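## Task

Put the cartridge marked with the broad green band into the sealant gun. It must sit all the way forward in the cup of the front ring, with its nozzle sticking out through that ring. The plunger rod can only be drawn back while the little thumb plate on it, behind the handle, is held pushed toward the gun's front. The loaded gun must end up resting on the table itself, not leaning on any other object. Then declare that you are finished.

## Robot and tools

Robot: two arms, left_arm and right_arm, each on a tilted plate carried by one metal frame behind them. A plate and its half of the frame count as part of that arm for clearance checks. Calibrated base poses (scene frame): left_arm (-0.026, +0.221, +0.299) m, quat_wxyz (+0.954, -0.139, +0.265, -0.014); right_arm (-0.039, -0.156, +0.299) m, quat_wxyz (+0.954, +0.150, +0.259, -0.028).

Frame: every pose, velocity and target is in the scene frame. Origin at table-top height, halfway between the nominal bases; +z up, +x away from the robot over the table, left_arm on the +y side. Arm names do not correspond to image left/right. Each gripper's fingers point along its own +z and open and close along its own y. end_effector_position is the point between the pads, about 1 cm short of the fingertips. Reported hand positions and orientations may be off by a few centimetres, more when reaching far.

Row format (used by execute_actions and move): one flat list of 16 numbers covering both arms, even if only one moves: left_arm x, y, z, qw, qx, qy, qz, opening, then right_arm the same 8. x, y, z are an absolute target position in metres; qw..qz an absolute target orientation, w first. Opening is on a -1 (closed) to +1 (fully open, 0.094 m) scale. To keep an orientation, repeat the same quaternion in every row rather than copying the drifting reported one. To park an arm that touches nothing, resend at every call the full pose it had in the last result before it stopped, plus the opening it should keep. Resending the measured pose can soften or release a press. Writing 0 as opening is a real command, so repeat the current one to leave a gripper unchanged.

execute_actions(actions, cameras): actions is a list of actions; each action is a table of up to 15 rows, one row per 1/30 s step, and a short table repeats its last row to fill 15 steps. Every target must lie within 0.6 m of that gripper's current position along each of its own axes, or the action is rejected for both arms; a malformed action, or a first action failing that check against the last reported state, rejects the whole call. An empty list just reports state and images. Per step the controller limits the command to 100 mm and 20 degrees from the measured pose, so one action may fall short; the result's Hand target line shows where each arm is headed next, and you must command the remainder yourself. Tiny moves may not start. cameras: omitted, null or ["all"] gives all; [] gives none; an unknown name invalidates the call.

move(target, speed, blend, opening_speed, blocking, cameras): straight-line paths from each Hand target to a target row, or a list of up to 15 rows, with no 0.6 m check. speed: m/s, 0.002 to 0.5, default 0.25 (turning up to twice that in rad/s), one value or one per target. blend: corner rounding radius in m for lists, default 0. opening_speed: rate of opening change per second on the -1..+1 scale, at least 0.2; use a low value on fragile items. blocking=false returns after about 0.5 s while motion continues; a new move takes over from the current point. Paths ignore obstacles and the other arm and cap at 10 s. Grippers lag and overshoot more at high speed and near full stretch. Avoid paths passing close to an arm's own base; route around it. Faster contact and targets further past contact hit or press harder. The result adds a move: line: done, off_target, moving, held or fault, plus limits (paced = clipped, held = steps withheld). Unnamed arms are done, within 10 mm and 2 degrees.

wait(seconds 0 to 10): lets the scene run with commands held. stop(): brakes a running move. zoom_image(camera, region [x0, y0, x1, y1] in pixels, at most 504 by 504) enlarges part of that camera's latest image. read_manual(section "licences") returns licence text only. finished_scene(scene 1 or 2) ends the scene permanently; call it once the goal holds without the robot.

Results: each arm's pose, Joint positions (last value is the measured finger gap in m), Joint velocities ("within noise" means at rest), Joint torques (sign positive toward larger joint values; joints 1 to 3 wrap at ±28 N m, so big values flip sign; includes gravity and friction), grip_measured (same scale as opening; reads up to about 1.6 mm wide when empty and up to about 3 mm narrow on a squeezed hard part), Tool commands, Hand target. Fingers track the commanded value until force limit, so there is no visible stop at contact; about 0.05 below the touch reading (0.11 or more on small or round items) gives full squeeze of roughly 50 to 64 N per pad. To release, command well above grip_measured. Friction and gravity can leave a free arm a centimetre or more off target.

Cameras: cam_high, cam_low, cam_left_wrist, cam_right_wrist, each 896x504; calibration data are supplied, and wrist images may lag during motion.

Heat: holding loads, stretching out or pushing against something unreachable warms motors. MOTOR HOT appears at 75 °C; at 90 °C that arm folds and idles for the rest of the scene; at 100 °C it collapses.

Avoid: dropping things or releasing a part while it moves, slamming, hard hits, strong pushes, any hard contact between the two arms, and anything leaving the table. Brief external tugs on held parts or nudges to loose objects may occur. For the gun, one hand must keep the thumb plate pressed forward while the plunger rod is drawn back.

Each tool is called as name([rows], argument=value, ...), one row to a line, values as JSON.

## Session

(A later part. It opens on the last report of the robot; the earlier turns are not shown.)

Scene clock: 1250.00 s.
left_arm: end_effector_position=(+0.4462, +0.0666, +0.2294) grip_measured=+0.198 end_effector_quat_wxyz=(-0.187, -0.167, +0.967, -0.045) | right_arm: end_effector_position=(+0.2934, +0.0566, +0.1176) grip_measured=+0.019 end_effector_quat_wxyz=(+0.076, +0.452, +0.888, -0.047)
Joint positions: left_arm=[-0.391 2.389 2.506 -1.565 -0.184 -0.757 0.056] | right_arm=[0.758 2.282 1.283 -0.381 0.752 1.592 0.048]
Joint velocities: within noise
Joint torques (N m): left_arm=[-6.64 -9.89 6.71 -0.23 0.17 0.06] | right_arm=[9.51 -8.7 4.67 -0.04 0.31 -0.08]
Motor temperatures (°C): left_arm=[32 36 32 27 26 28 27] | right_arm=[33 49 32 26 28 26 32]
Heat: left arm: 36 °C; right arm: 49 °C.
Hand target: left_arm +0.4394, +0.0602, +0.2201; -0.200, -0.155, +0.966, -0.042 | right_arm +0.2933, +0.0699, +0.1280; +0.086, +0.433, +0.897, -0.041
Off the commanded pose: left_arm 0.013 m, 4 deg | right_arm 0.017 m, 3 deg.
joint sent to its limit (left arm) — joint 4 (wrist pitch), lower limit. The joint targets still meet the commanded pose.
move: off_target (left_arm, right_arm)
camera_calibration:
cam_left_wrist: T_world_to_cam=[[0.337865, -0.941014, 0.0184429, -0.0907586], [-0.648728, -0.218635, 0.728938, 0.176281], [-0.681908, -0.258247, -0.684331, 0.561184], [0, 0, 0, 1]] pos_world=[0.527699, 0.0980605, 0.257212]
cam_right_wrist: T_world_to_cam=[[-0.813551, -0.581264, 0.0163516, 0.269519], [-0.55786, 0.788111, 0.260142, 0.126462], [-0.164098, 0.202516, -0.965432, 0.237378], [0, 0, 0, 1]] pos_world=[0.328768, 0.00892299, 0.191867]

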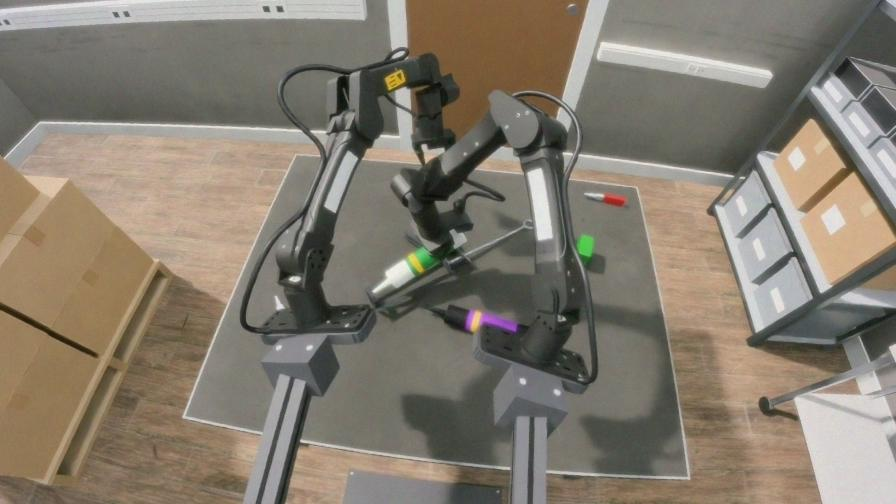

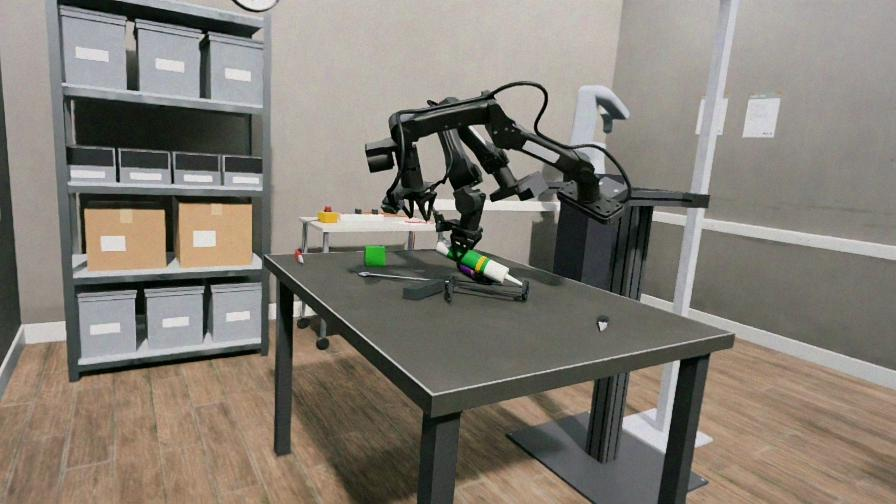

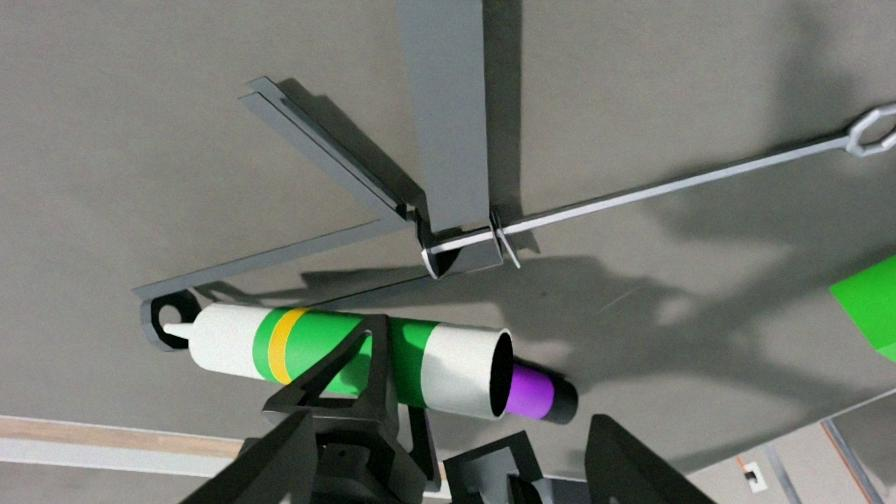

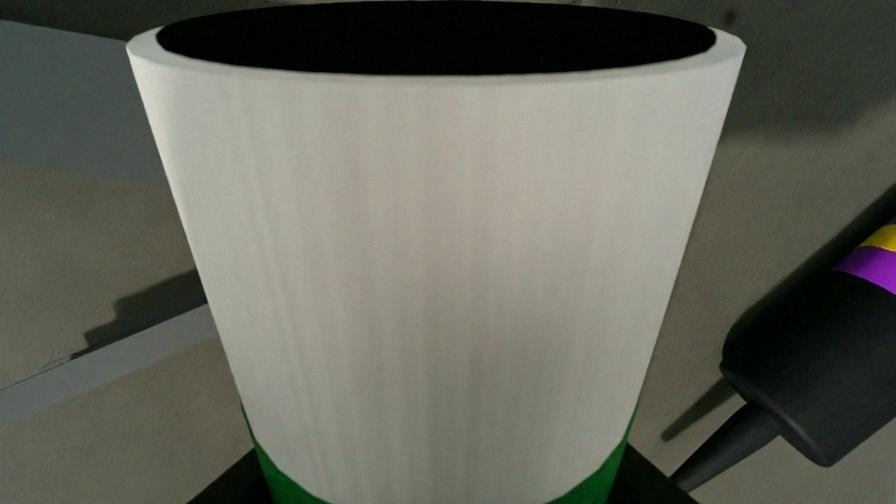

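move([
  [0.44,0.06,0.22,-0.2134,-0.1523,0.9643,-0.0337,0.2,0.292,0.059,0.0955,0.0873,0.4088,0.9076,-0.0393,-0.1],
], speed=0.06, cameras=["cam_left_wrist","cam_high","cam_low","cam_right_wrist"])

zoom_image(camera="cam_left_wrist", region=[100, 240, 300, 400])

zoom_image(camera="cam_low", region=[430, 240, 550, 320])

zoom_image(camera="cam_high", region=[350, 220, 500, 320])

Scene clock: 1279.30 s.
left_arm: end_effector_position=(+0.4461, +0.0667, +0.2295) grip_measured=+0.198 end_effector_quat_wxyz=(-0.187, -0.167, +0.967, -0.045) | right_arm: end_effector_position=(+0.2955, +0.0553, +0.0936) grip_measured=+0.019 end_effector_quat_wxyz=(+0.085, +0.419, +0.903, -0.040)
Joint positions: left_arm=[-0.391 2.389 2.506 -1.565 -0.184 -0.757 0.056] | right_arm=[0.722 2.329 1.256 -0.236 0.753 1.448 0.048]
Joint velocities: within noise
Joint torques (N m): left_arm=[-6.54 -9.89 6.74 -0.21 0.2 0.08] | right_arm=[7.12 -8.85 1.95 0.3 0.19 -0.11]
Motor temperatures (°C): left_arm=[32 37 32 27 26 28 27] | right_arm=[34 45 32 26 28 26 32]
Heat: left arm: 37 °C; right arm: 45 °C.
Hand target: left_arm +0.4394, +0.0603, +0.2201; -0.200, -0.155, +0.966, -0.042 | right_arm +0.2920, +0.0589, +0.0954; +0.087, +0.409, +0.908, -0.039
Off the commanded pose: left_arm 0.013 m, 4 deg | right_arm 0.005 m, 1 deg.
joint sent to its limit (left arm) — joint 4 (wrist pitch), lower limit. The joint targets still meet the commanded pose.
move: off_target (left_arm)
camera_calibration:
cam_left_wrist: T_world_to_cam=[[0.337712, -0.941073, 0.0182312, -0.0905735], [-0.648528, -0.218605, 0.729125, 0.176085], [-0.682174, -0.258058, -0.684138, 0.561217], [0, 0, 0, 1]] pos_world=[0.527632, 0.0980834, 0.257213]
cam_right_wrist: T_world_to_cam=[[-0.768359, -0.640016, 0.00219973, 0.262133], [-0.619034, 0.744034, 0.251416, 0.156252], [-0.162547, 0.191816, -0.967877, 0.215165], [0, 0, 0, 1]] pos_world=[0.333111, 0.0102405, 0.168392]

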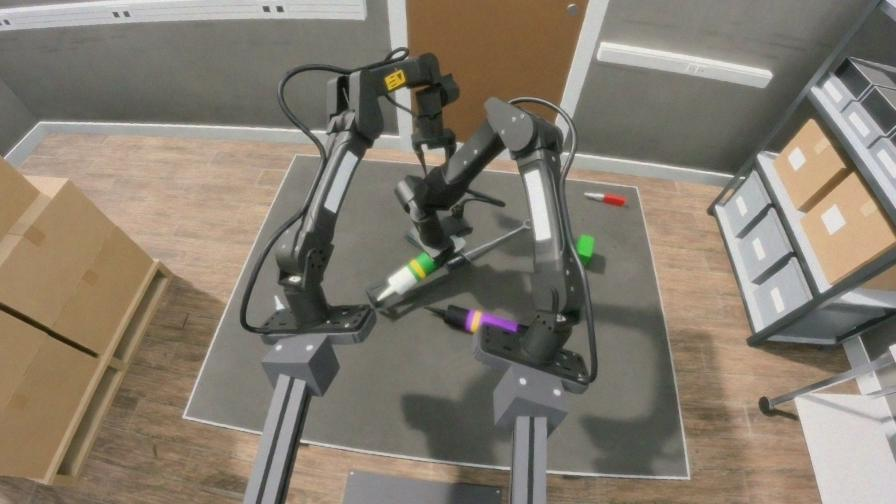

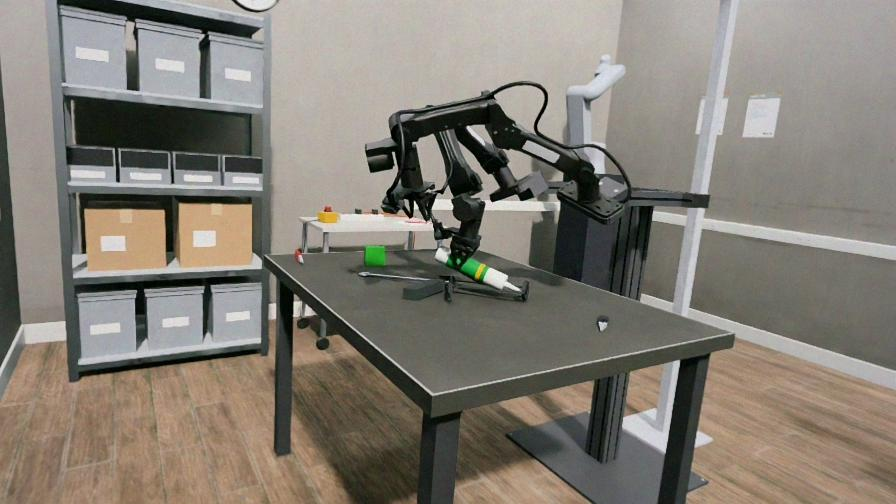

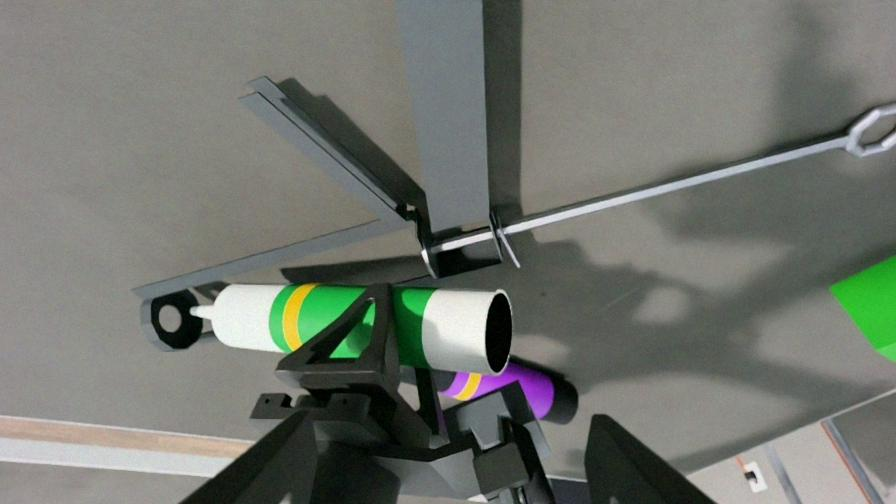

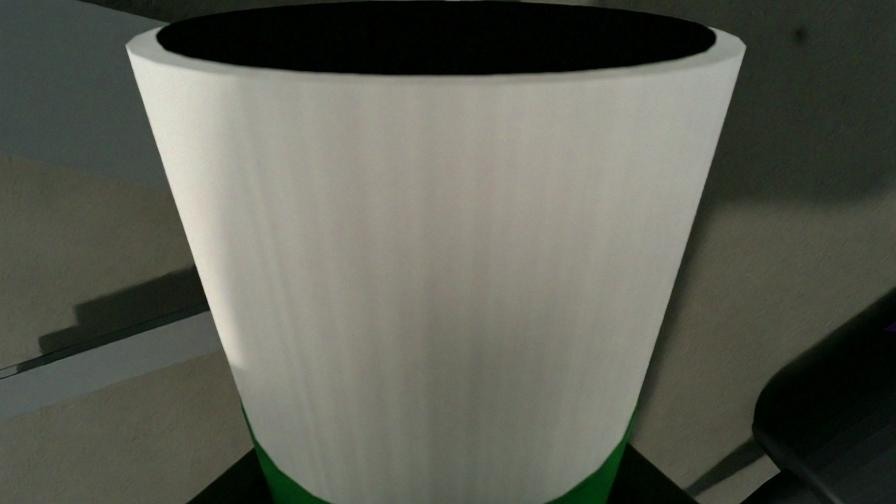

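Scaled by 2.520.

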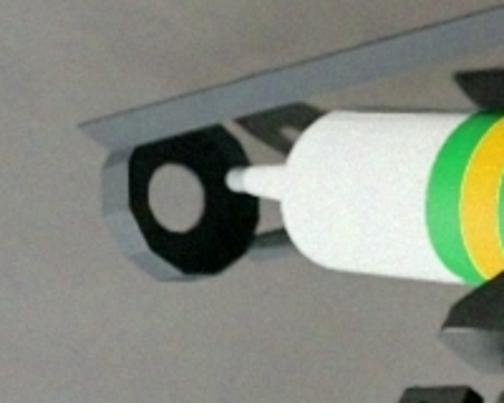

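Scaled by 4.200.

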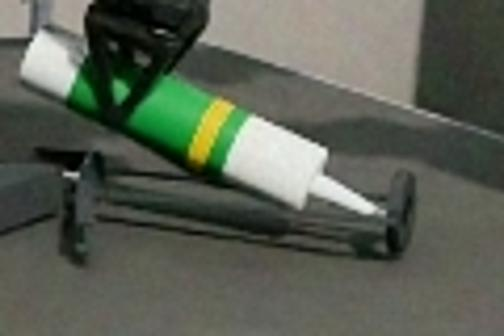

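Scaled by 3.360.

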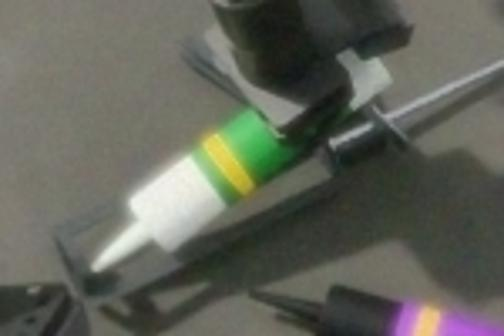

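move([
  [0.44,0.06,0.22,-0.2134,-0.1523,0.9643,-0.0337,0.2,0.267,0.084,0.090,0.0868,0.4168,0.9041,-0.0400,-0.1],
], speed=0.05, cameras=["cam_left_wrist","cam_high","cam_low"])

zoom_image(camera="cam_left_wrist", region=[100, 240, 300, 400])

zoom_image(camera="cam_low", region=[430, 240, 550, 320])

Scene clock: 1307.07 s.
left_arm: end_effector_position=(+0.4461, +0.0667, +0.2295) grip_measured=+0.198 end_effector_quat_wxyz=(-0.187, -0.167, +0.967, -0.045) | right_arm: end_effector_position=(+0.2725, +0.0661, +0.0814) grip_measured=+0.019 end_effector_quat_wxyz=(+0.087, +0.433, +0.896, -0.050)
Joint positions: left_arm=[-0.391 2.389 2.506 -1.565 -0.184 -0.757 0.056] | right_arm=[0.758 2.4 1.261 -0.23 0.774 1.545 0.048]
Joint velocities: within noise
Joint torques (N m): left_arm=[-6.64 -9.98 6.93 -0.22 0.2 0.11] | right_arm=[9.98 -8.29 3.74 -0.01 0.14 0.12]
Motor temperatures (°C): left_arm=[32 37 32 27 26 28 27] | right_arm=[33 41 32 26 28 26 32]
Heat: left arm: 37 °C; right arm: 41 °C.
Hand target: left_arm +0.4394, +0.0602, +0.2201; -0.200, -0.155, +0.966, -0.042 | right_arm +0.2668, +0.0834, +0.0900; +0.087, +0.417, +0.904, -0.040
Off the commanded pose: left_arm 0.013 m, 4 deg | right_arm 0.021 m, 2 deg.
joint sent to its limit (left arm) — joint 4 (wrist pitch), lower limit. The joint targets still meet the commanded pose.
move: off_target (left_arm, right_arm)
camera_calibration:
cam_left_wrist: T_world_to_cam=[[0.337712, -0.941073, 0.0182312, -0.0905735], [-0.648528, -0.218605, 0.729125, 0.176085], [-0.682174, -0.258058, -0.684138, 0.561217], [0, 0, 0, 1]] pos_world=[0.527632, 0.0980834, 0.257213]
Images, in order (width x height): cam_high 896x504, cam_low 896x504, cam_left_wrist 896x504.

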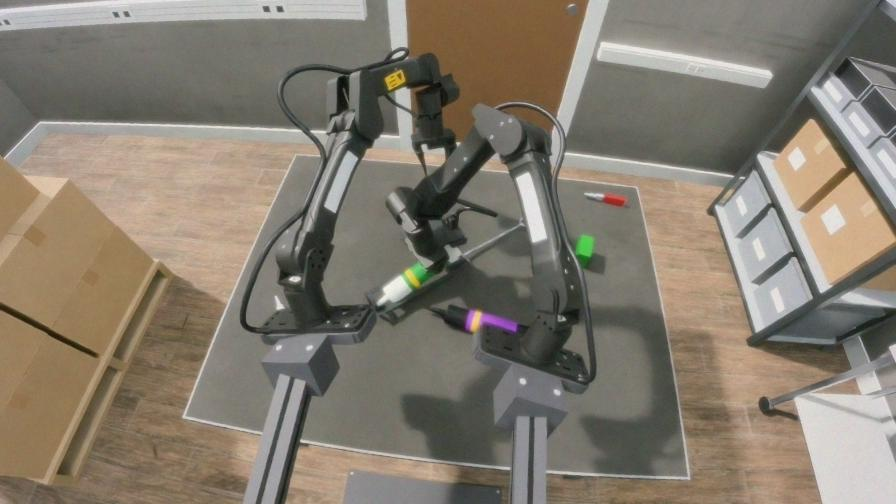

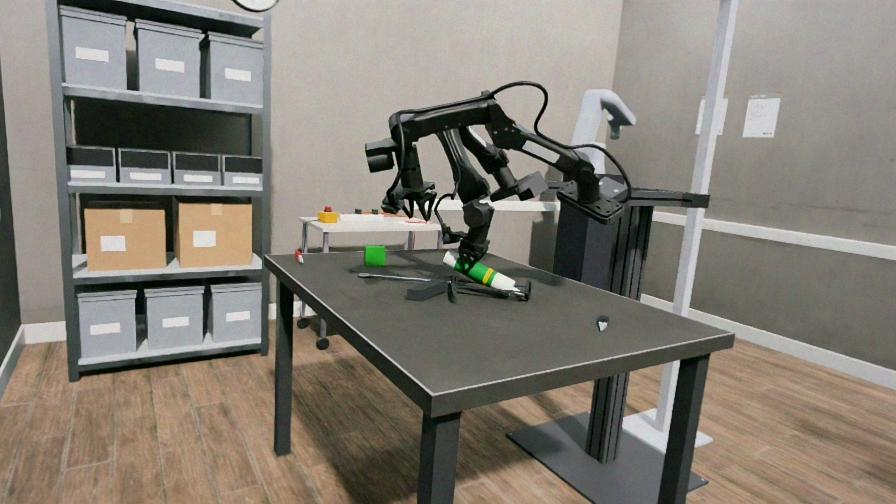

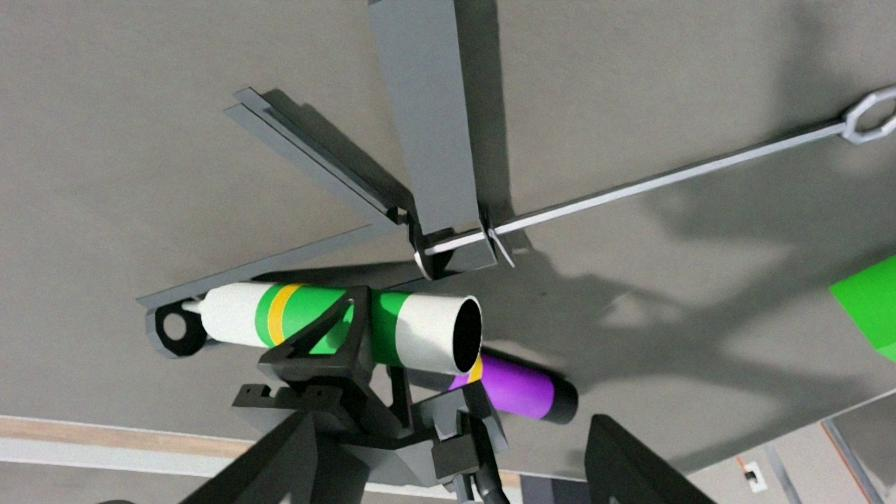

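Scaled by 2.520.

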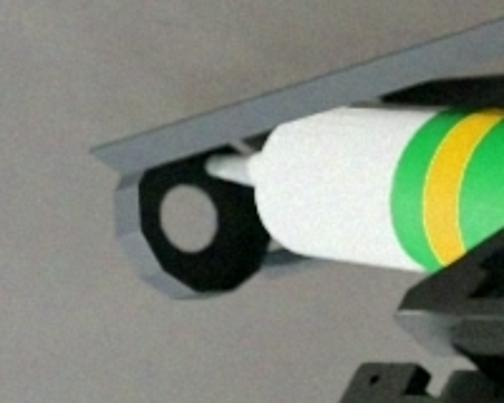

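Scaled by 4.200.

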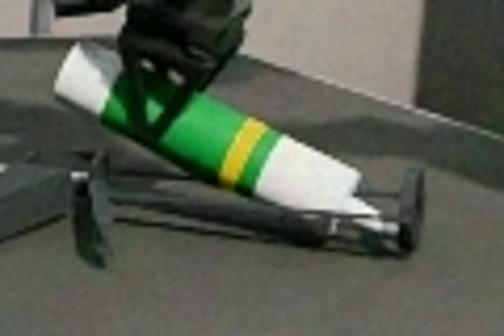

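move([
  [0.44,0.06,0.22,-0.2134,-0.1523,0.9643,-0.0337,0.2,0.288,0.052,0.100,0.0888,0.3900,0.9160,-0.0375,-0.1],
  [0.44,0.06,0.22,-0.2134,-0.1523,0.9643,-0.0337,0.2,0.290,0.061,0.120,0.0888,0.3729,0.9229,-0.0359,-0.1],
  [0.44,0.06,0.22,-0.2134,-0.1523,0.9643,-0.0337,0.2,0.290,0.061,0.098,0.0888,0.3729,0.9229,-0.0359,-0.1],
], speed=0.06, cameras=["cam_left_wrist","cam_high","cam_low"])

zoom_image(camera="cam_left_wrist", region=[100, 240, 300, 400])

zoom_image(camera="cam_low", region=[430, 240, 550, 320])

Scene clock: 1345.27 s.
left_arm: end_effector_position=(+0.4461, +0.0667, +0.2295) grip_measured=+0.198 end_effector_quat_wxyz=(-0.187, -0.167, +0.967, -0.045) | right_arm: end_effector_position=(+0.2849, +0.0527, +0.0936) grip_measured=+0.019 end_effector_quat_wxyz=(+0.083, +0.377, +0.921, -0.045)
Joint positions: left_arm=[-0.391 2.389 2.506 -1.565 -0.184 -0.757 0.056] | right_arm=[0.731 2.319 1.211 -0.21 0.756 1.369 0.048]
Joint velocities: within noise
Joint torques (N m): left_arm=[-6.61 -9.95 6.65 -0.2 0.14 0.07] | right_arm=[7.19 -8.79 3.96 0.25 0.14 -0.07]
Motor temperatures (°C): left_arm=[32 37 32 27 26 28 27] | right_arm=[35 43 32 26 28 26 32]
Heat: left arm: 37 °C; right arm: 43 °C.
Hand target: left_arm +0.4394, +0.0602, +0.2201; -0.200, -0.155, +0.966, -0.042 | right_arm +0.2900, +0.0610, +0.0982; +0.089, +0.373, +0.923, -0.036
Off the commanded pose: left_arm 0.013 m, 4 deg | right_arm 0.011 m, 1 deg.
joint sent to its limit (left arm) — joint 4 (wrist pitch), lower limit. The joint targets still meet the commanded pose.
move: off_target (left_arm, right_arm)
camera_calibration:
cam_left_wrist: T_world_to_cam=[[0.337712, -0.941073, 0.0182312, -0.0905735], [-0.648528, -0.218605, 0.729125, 0.176085], [-0.682174, -0.258058, -0.684138, 0.561217], [0, 0, 0, 1]] pos_world=[0.527632, 0.0980834, 0.257213]
Images, in order (width x height): cam_high 896x504, cam_low 896x504, cam_left_wrist 896x504.

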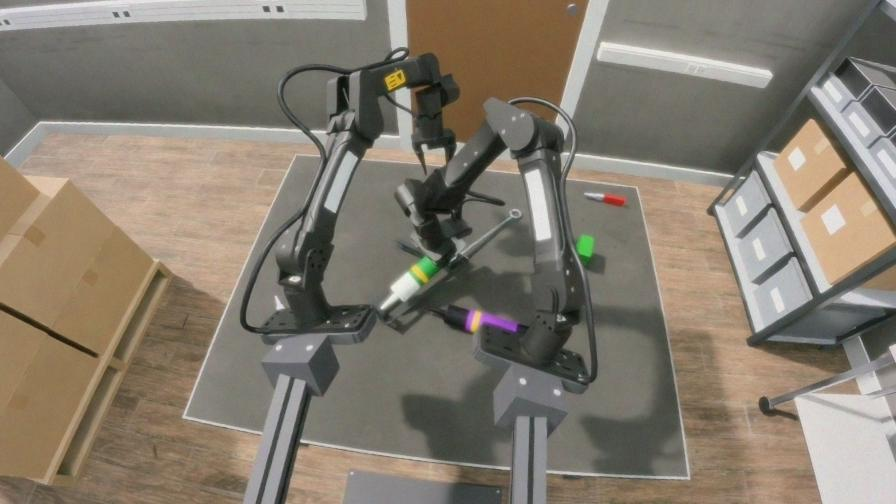

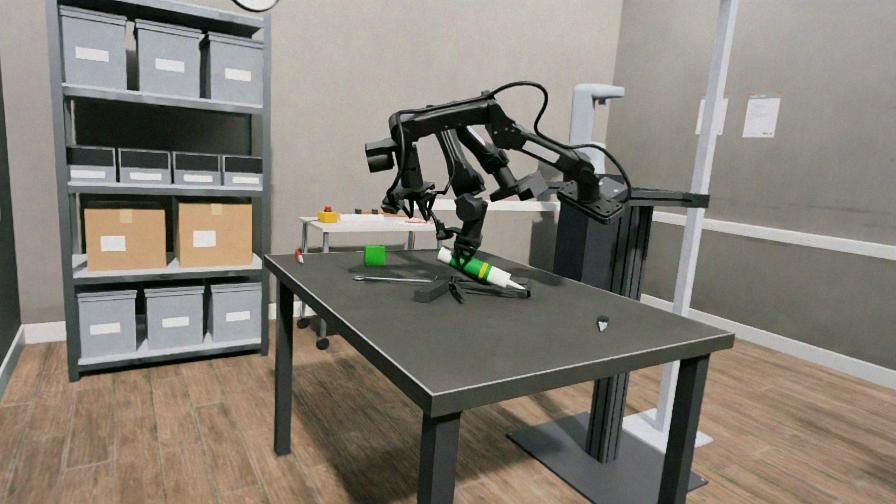

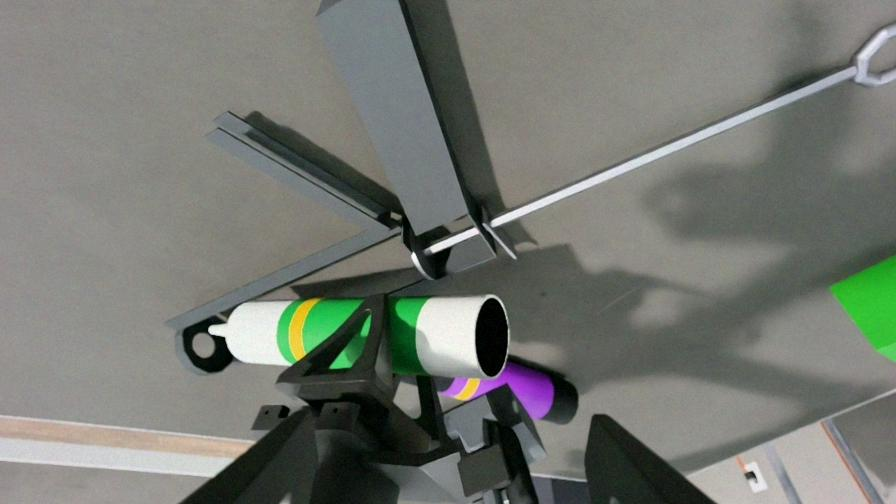

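Scaled by 2.520.

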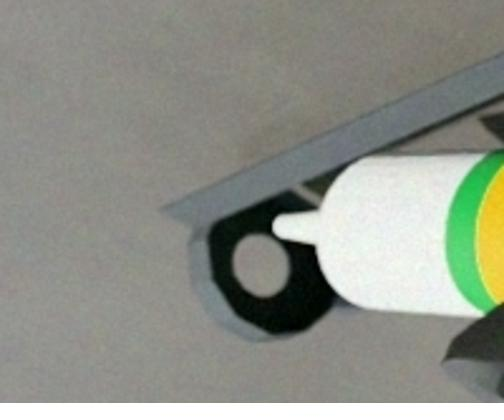

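Scaled by 4.200.

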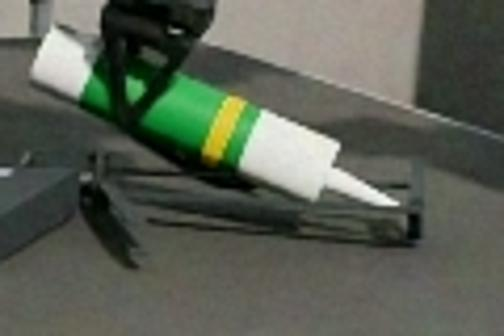

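move([
  [0.44,0.06,0.22,-0.2134,-0.1523,0.9643,-0.0337,0.2,0.300,0.050,0.128,0.0888,0.3729,0.9229,-0.0359,-0.1],
  [0.44,0.06,0.22,-0.2134,-0.1523,0.9643,-0.0337,0.2,0.301,0.060,0.128,0.0908,0.3158,0.9439,-0.0304,-0.1],
], speed=0.08, cameras=["cam_left_wrist","cam_high","cam_low"])

zoom_image(camera="cam_left_wrist", region=[100, 240, 300, 400])

zoom_image(camera="cam_low", region=[430, 240, 550, 320])

Scene clock: 1375.00 s.
left_arm: end_effector_position=(+0.4461, +0.0667, +0.2295) grip_measured=+0.198 end_effector_quat_wxyz=(-0.187, -0.167, +0.967, -0.045) | right_arm: end_effector_position=(+0.2911, +0.0461, +0.1084) grip_measured=+0.019 end_effector_quat_wxyz=(+0.077, +0.323, +0.942, -0.052)
Joint positions: left_arm=[-0.391 2.389 2.506 -1.565 -0.184 -0.757 0.056] | right_arm=[0.731 2.267 1.211 -0.274 0.753 1.26 0.048]
Joint velocities: within noise
Joint torques (N m): left_arm=[-6.6 -10.02 6.8 -0.21 0.14 0.07] | right_arm=[9.02 -11.64 3.49 0.15 0.16 -0.07]
Motor temperatures (°C): left_arm=[32 37 32 27 26 28 27] | right_arm=[34 41 32 26 28 26 32]
Heat: left arm: 37 °C; right arm: 41 °C.
Hand target: left_arm +0.4394, +0.0602, +0.2201; -0.200, -0.155, +0.966, -0.042 | right_arm +0.3007, +0.0599, +0.1277; +0.091, +0.316, +0.944, -0.030
Off the commanded pose: left_arm 0.013 m, 4 deg | right_arm 0.026 m, 3 deg.
joint sent to its limit (left arm) — joint 4 (wrist pitch), lower limit. The joint targets still meet the commanded pose.
move: off_target (left_arm, right_arm)
camera_calibration:
cam_left_wrist: T_world_to_cam=[[0.337712, -0.941073, 0.0182312, -0.0905735], [-0.648528, -0.218605, 0.729125, 0.176085], [-0.682174, -0.258058, -0.684138, 0.561217], [0, 0, 0, 1]] pos_world=[0.527632, 0.0980834, 0.257213]
Images, in order (width x height): cam_high 896x504, cam_low 896x504, cam_left_wrist 896x504.

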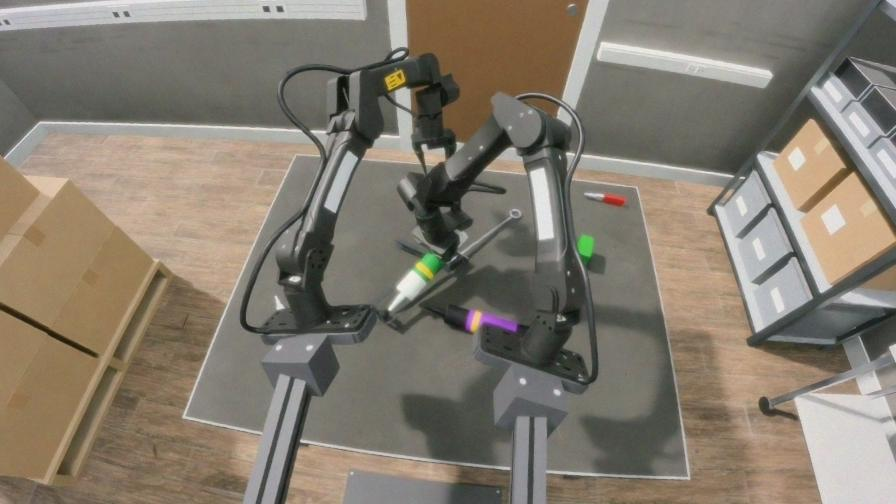

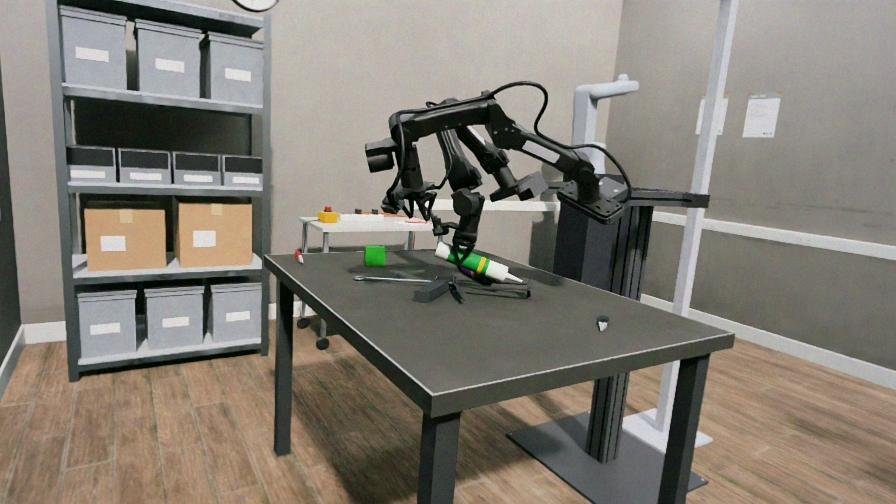

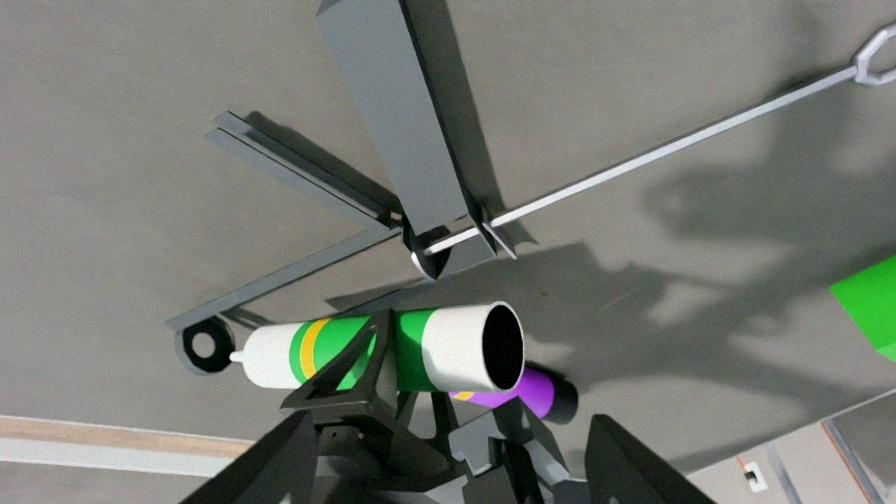

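Scaled by 2.520.

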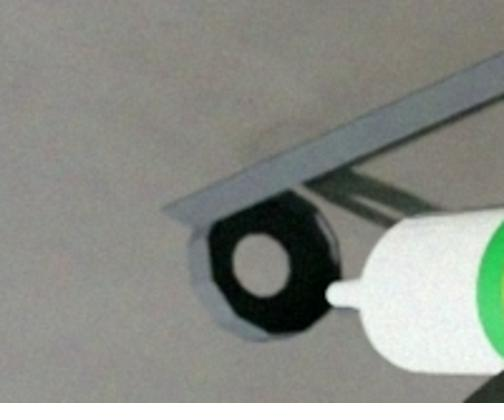

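Scaled by 4.200.

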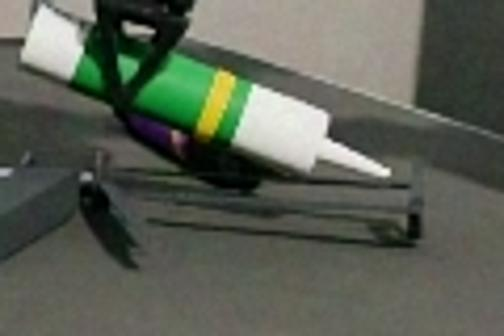

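move([
  [0.44,0.06,0.22,-0.2134,-0.1523,0.9643,-0.0337,0.2,0.2945,0.070,0.115,0.0908,0.3158,0.9439,-0.0304,-0.1],
  [0.44,0.06,0.22,-0.2134,-0.1523,0.9643,-0.0337,0.2,0.2935,0.068,0.0985,0.0908,0.3158,0.9439,-0.0304,-0.1],
], speed=0.06, cameras=["cam_left_wrist","cam_high","cam_low"])

zoom_image(camera="cam_left_wrist", region=[100, 240, 300, 400])

zoom_image(camera="cam_low", region=[430, 240, 550, 320])

Scene clock: 1385.40 s.
left_arm: end_effector_position=(+0.4461, +0.0667, +0.2295) grip_measured=+0.198 end_effector_quat_wxyz=(-0.187, -0.167, +0.967, -0.045) | right_arm: end_effector_position=(+0.2888, +0.0588, +0.0938) grip_measured=+0.019 end_effector_quat_wxyz=(+0.084, +0.321, +0.943, -0.039)
Joint positions: left_arm=[-0.391 2.389 2.506 -1.565 -0.184 -0.757 0.056] | right_arm=[0.735 2.324 1.218 -0.189 0.749 1.236 0.048]
Joint velocities: within noise
Joint torques (N m): left_arm=[-6.69 -9.99 6.72 -0.2 0.17 0.08] | right_arm=[7.35 -8.75 3.84 0.32 0.15 -0.08]
Motor temperatures (°C): left_arm=[32 37 32 27 26 28 27] | right_arm=[35 42 32 26 28 26 32]
Heat: left arm: 37 °C; right arm: 42 °C.
Hand target: left_arm +0.4394, +0.0602, +0.2201; -0.200, -0.155, +0.966, -0.042 | right_arm +0.2932, +0.0678, +0.0986; +0.091, +0.316, +0.944, -0.031
Off the commanded pose: left_arm 0.013 m, 4 deg | right_arm 0.011 m, 1 deg.
joint sent to its limit (left arm) — joint 4 (wrist pitch), lower limit. The joint targets still meet the commanded pose.
move: off_target (left_arm, right_arm)
camera_calibration:
cam_left_wrist: T_world_to_cam=[[0.337712, -0.941073, 0.0182312, -0.0905735], [-0.648528, -0.218605, 0.729125, 0.176085], [-0.682174, -0.258058, -0.684138, 0.561217], [0, 0, 0, 1]] pos_world=[0.527632, 0.0980834, 0.257213]
Images, in order (width x height): cam_high 896x504, cam_low 896x504, cam_left_wrist 896x504.

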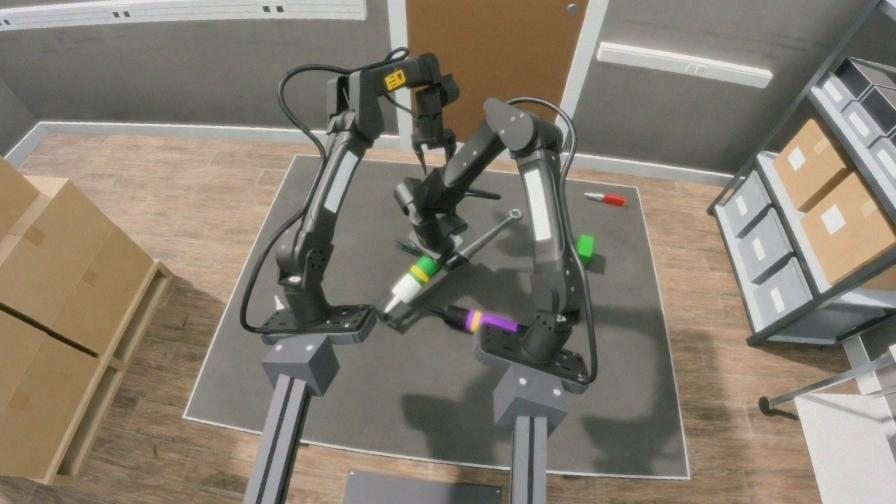

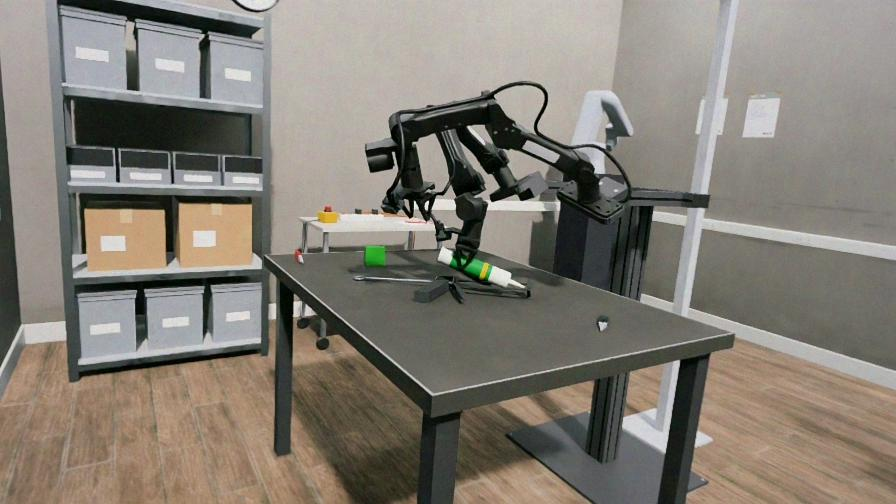

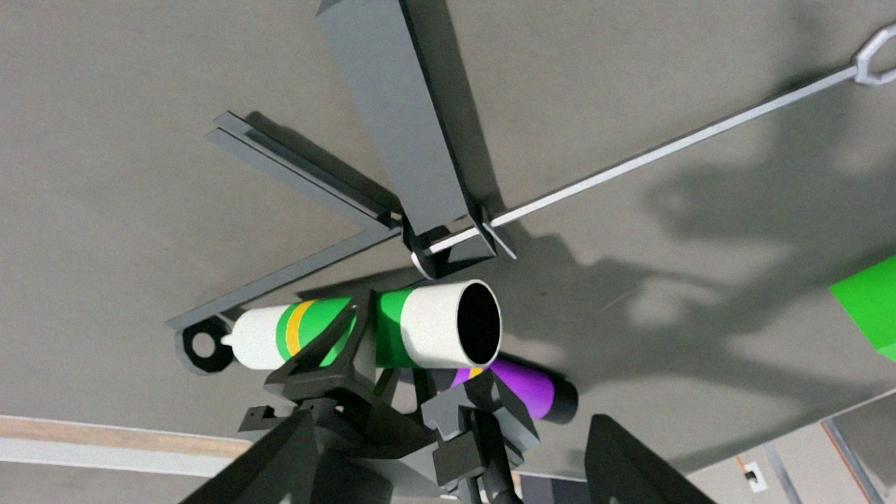

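Scaled by 2.520.

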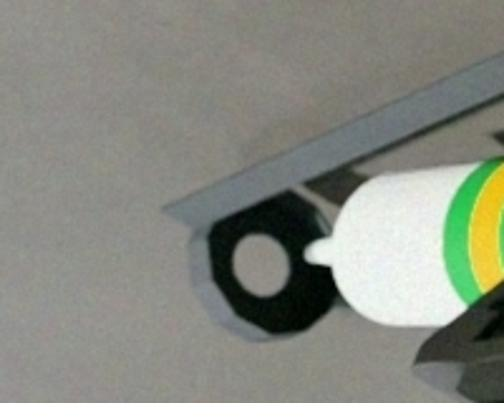

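Scaled by 4.200.

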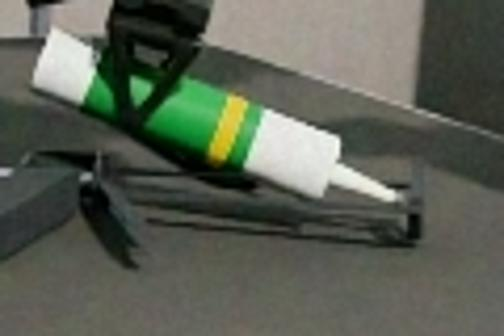

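move([
  [0.44,0.06,0.22,-0.2134,-0.1523,0.9643,-0.0337,0.2,0.2675,0.0870,0.0955,0.0908,0.3158,0.9439,-0.0304,-0.1],
], speed=0.04, cameras=["cam_left_wrist","cam_high","cam_low"])

zoom_image(camera="cam_left_wrist", region=[100, 240, 300, 400])

zoom_image(camera="cam_low", region=[430, 240, 550, 320])

Scene clock: 1403.97 s.
left_arm: end_effector_position=(+0.4461, +0.0667, +0.2295) grip_measured=+0.198 end_effector_quat_wxyz=(-0.187, -0.167, +0.967, -0.045) | right_arm: end_effector_position=(+0.2730, +0.0688, +0.0877) grip_measured=+0.019 end_effector_quat_wxyz=(+0.088, +0.331, +0.938, -0.043)
Joint positions: left_arm=[-0.391 2.389 2.506 -1.565 -0.184 -0.757 0.056] | right_arm=[0.769 2.372 1.218 -0.176 0.771 1.307 0.048]
Joint velocities: within noise
Joint torques (N m): left_arm=[-6.71 -9.92 6.83 -0.21 0.15 0.1] | right_arm=[9.91 -8.09 3.33 0.2 0.11 0.08]
Motor temperatures (°C): left_arm=[32 37 32 27 26 28 27] | right_arm=[34 40 32 26 28 26 32]
Heat: left arm: 37 °C; right arm: 40 °C.
Hand target: left_arm +0.4395, +0.0602, +0.2201; -0.200, -0.155, +0.967, -0.042 | right_arm +0.2672, +0.0865, +0.0955; +0.091, +0.316, +0.944, -0.030
Off the commanded pose: left_arm 0.013 m, 4 deg | right_arm 0.021 m, 2 deg.
joint sent to its limit (left arm) — joint 4 (wrist pitch), lower limit. The joint targets still meet the commanded pose.
move: off_target (left_arm, right_arm)
camera_calibration:
cam_left_wrist: T_world_to_cam=[[0.337712, -0.941073, 0.0182312, -0.0905735], [-0.648528, -0.218605, 0.729125, 0.176085], [-0.682174, -0.258058, -0.684138, 0.561217], [0, 0, 0, 1]] pos_world=[0.527632, 0.0980834, 0.257213]
Images, in order (width x height): cam_high 896x504, cam_low 896x504, cam_left_wrist 896x504.

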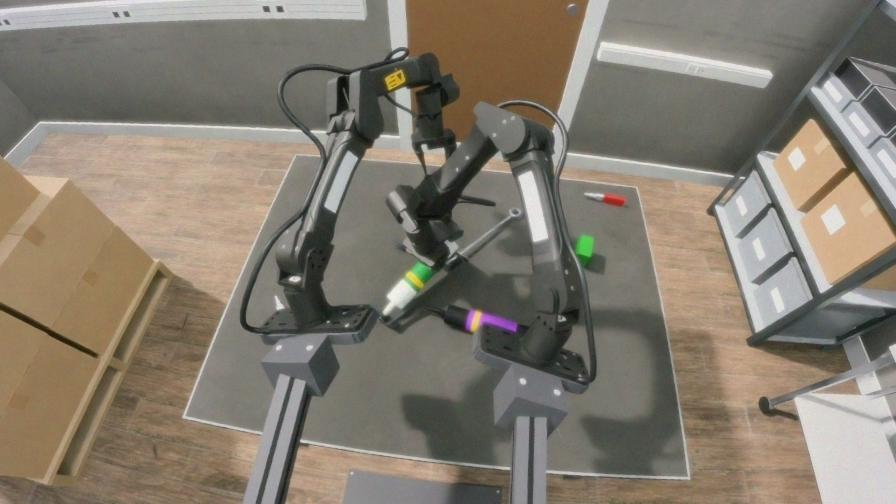

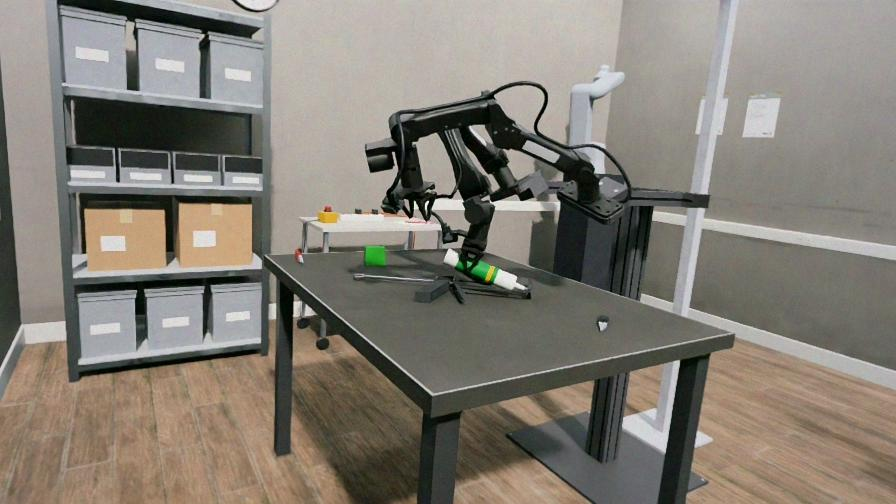

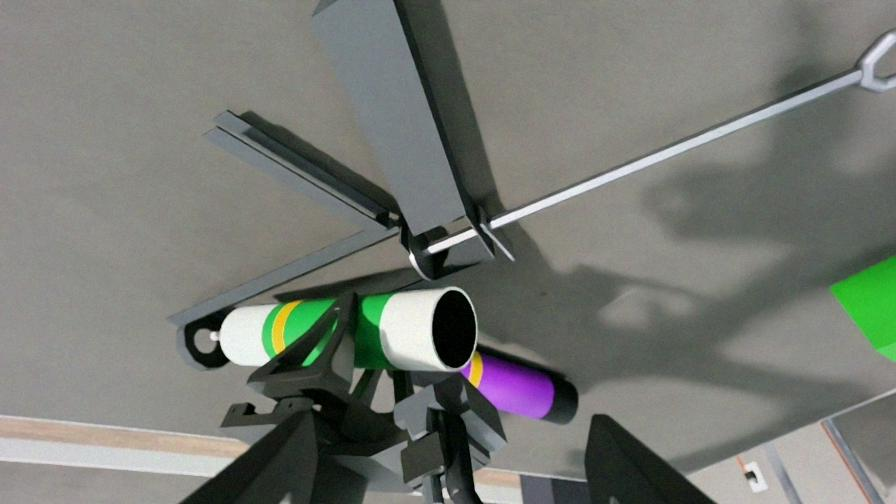

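Scaled by 2.520.

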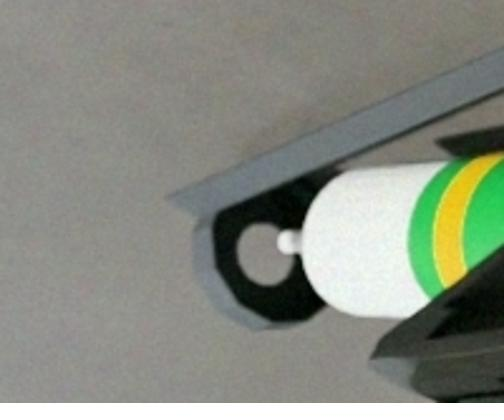

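Scaled by 4.200.

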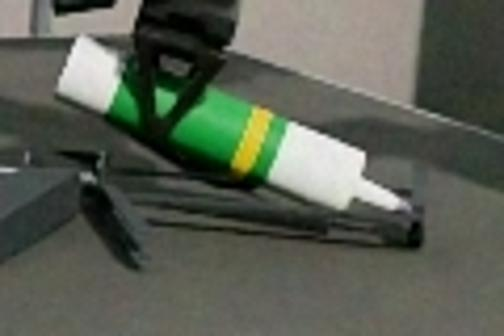

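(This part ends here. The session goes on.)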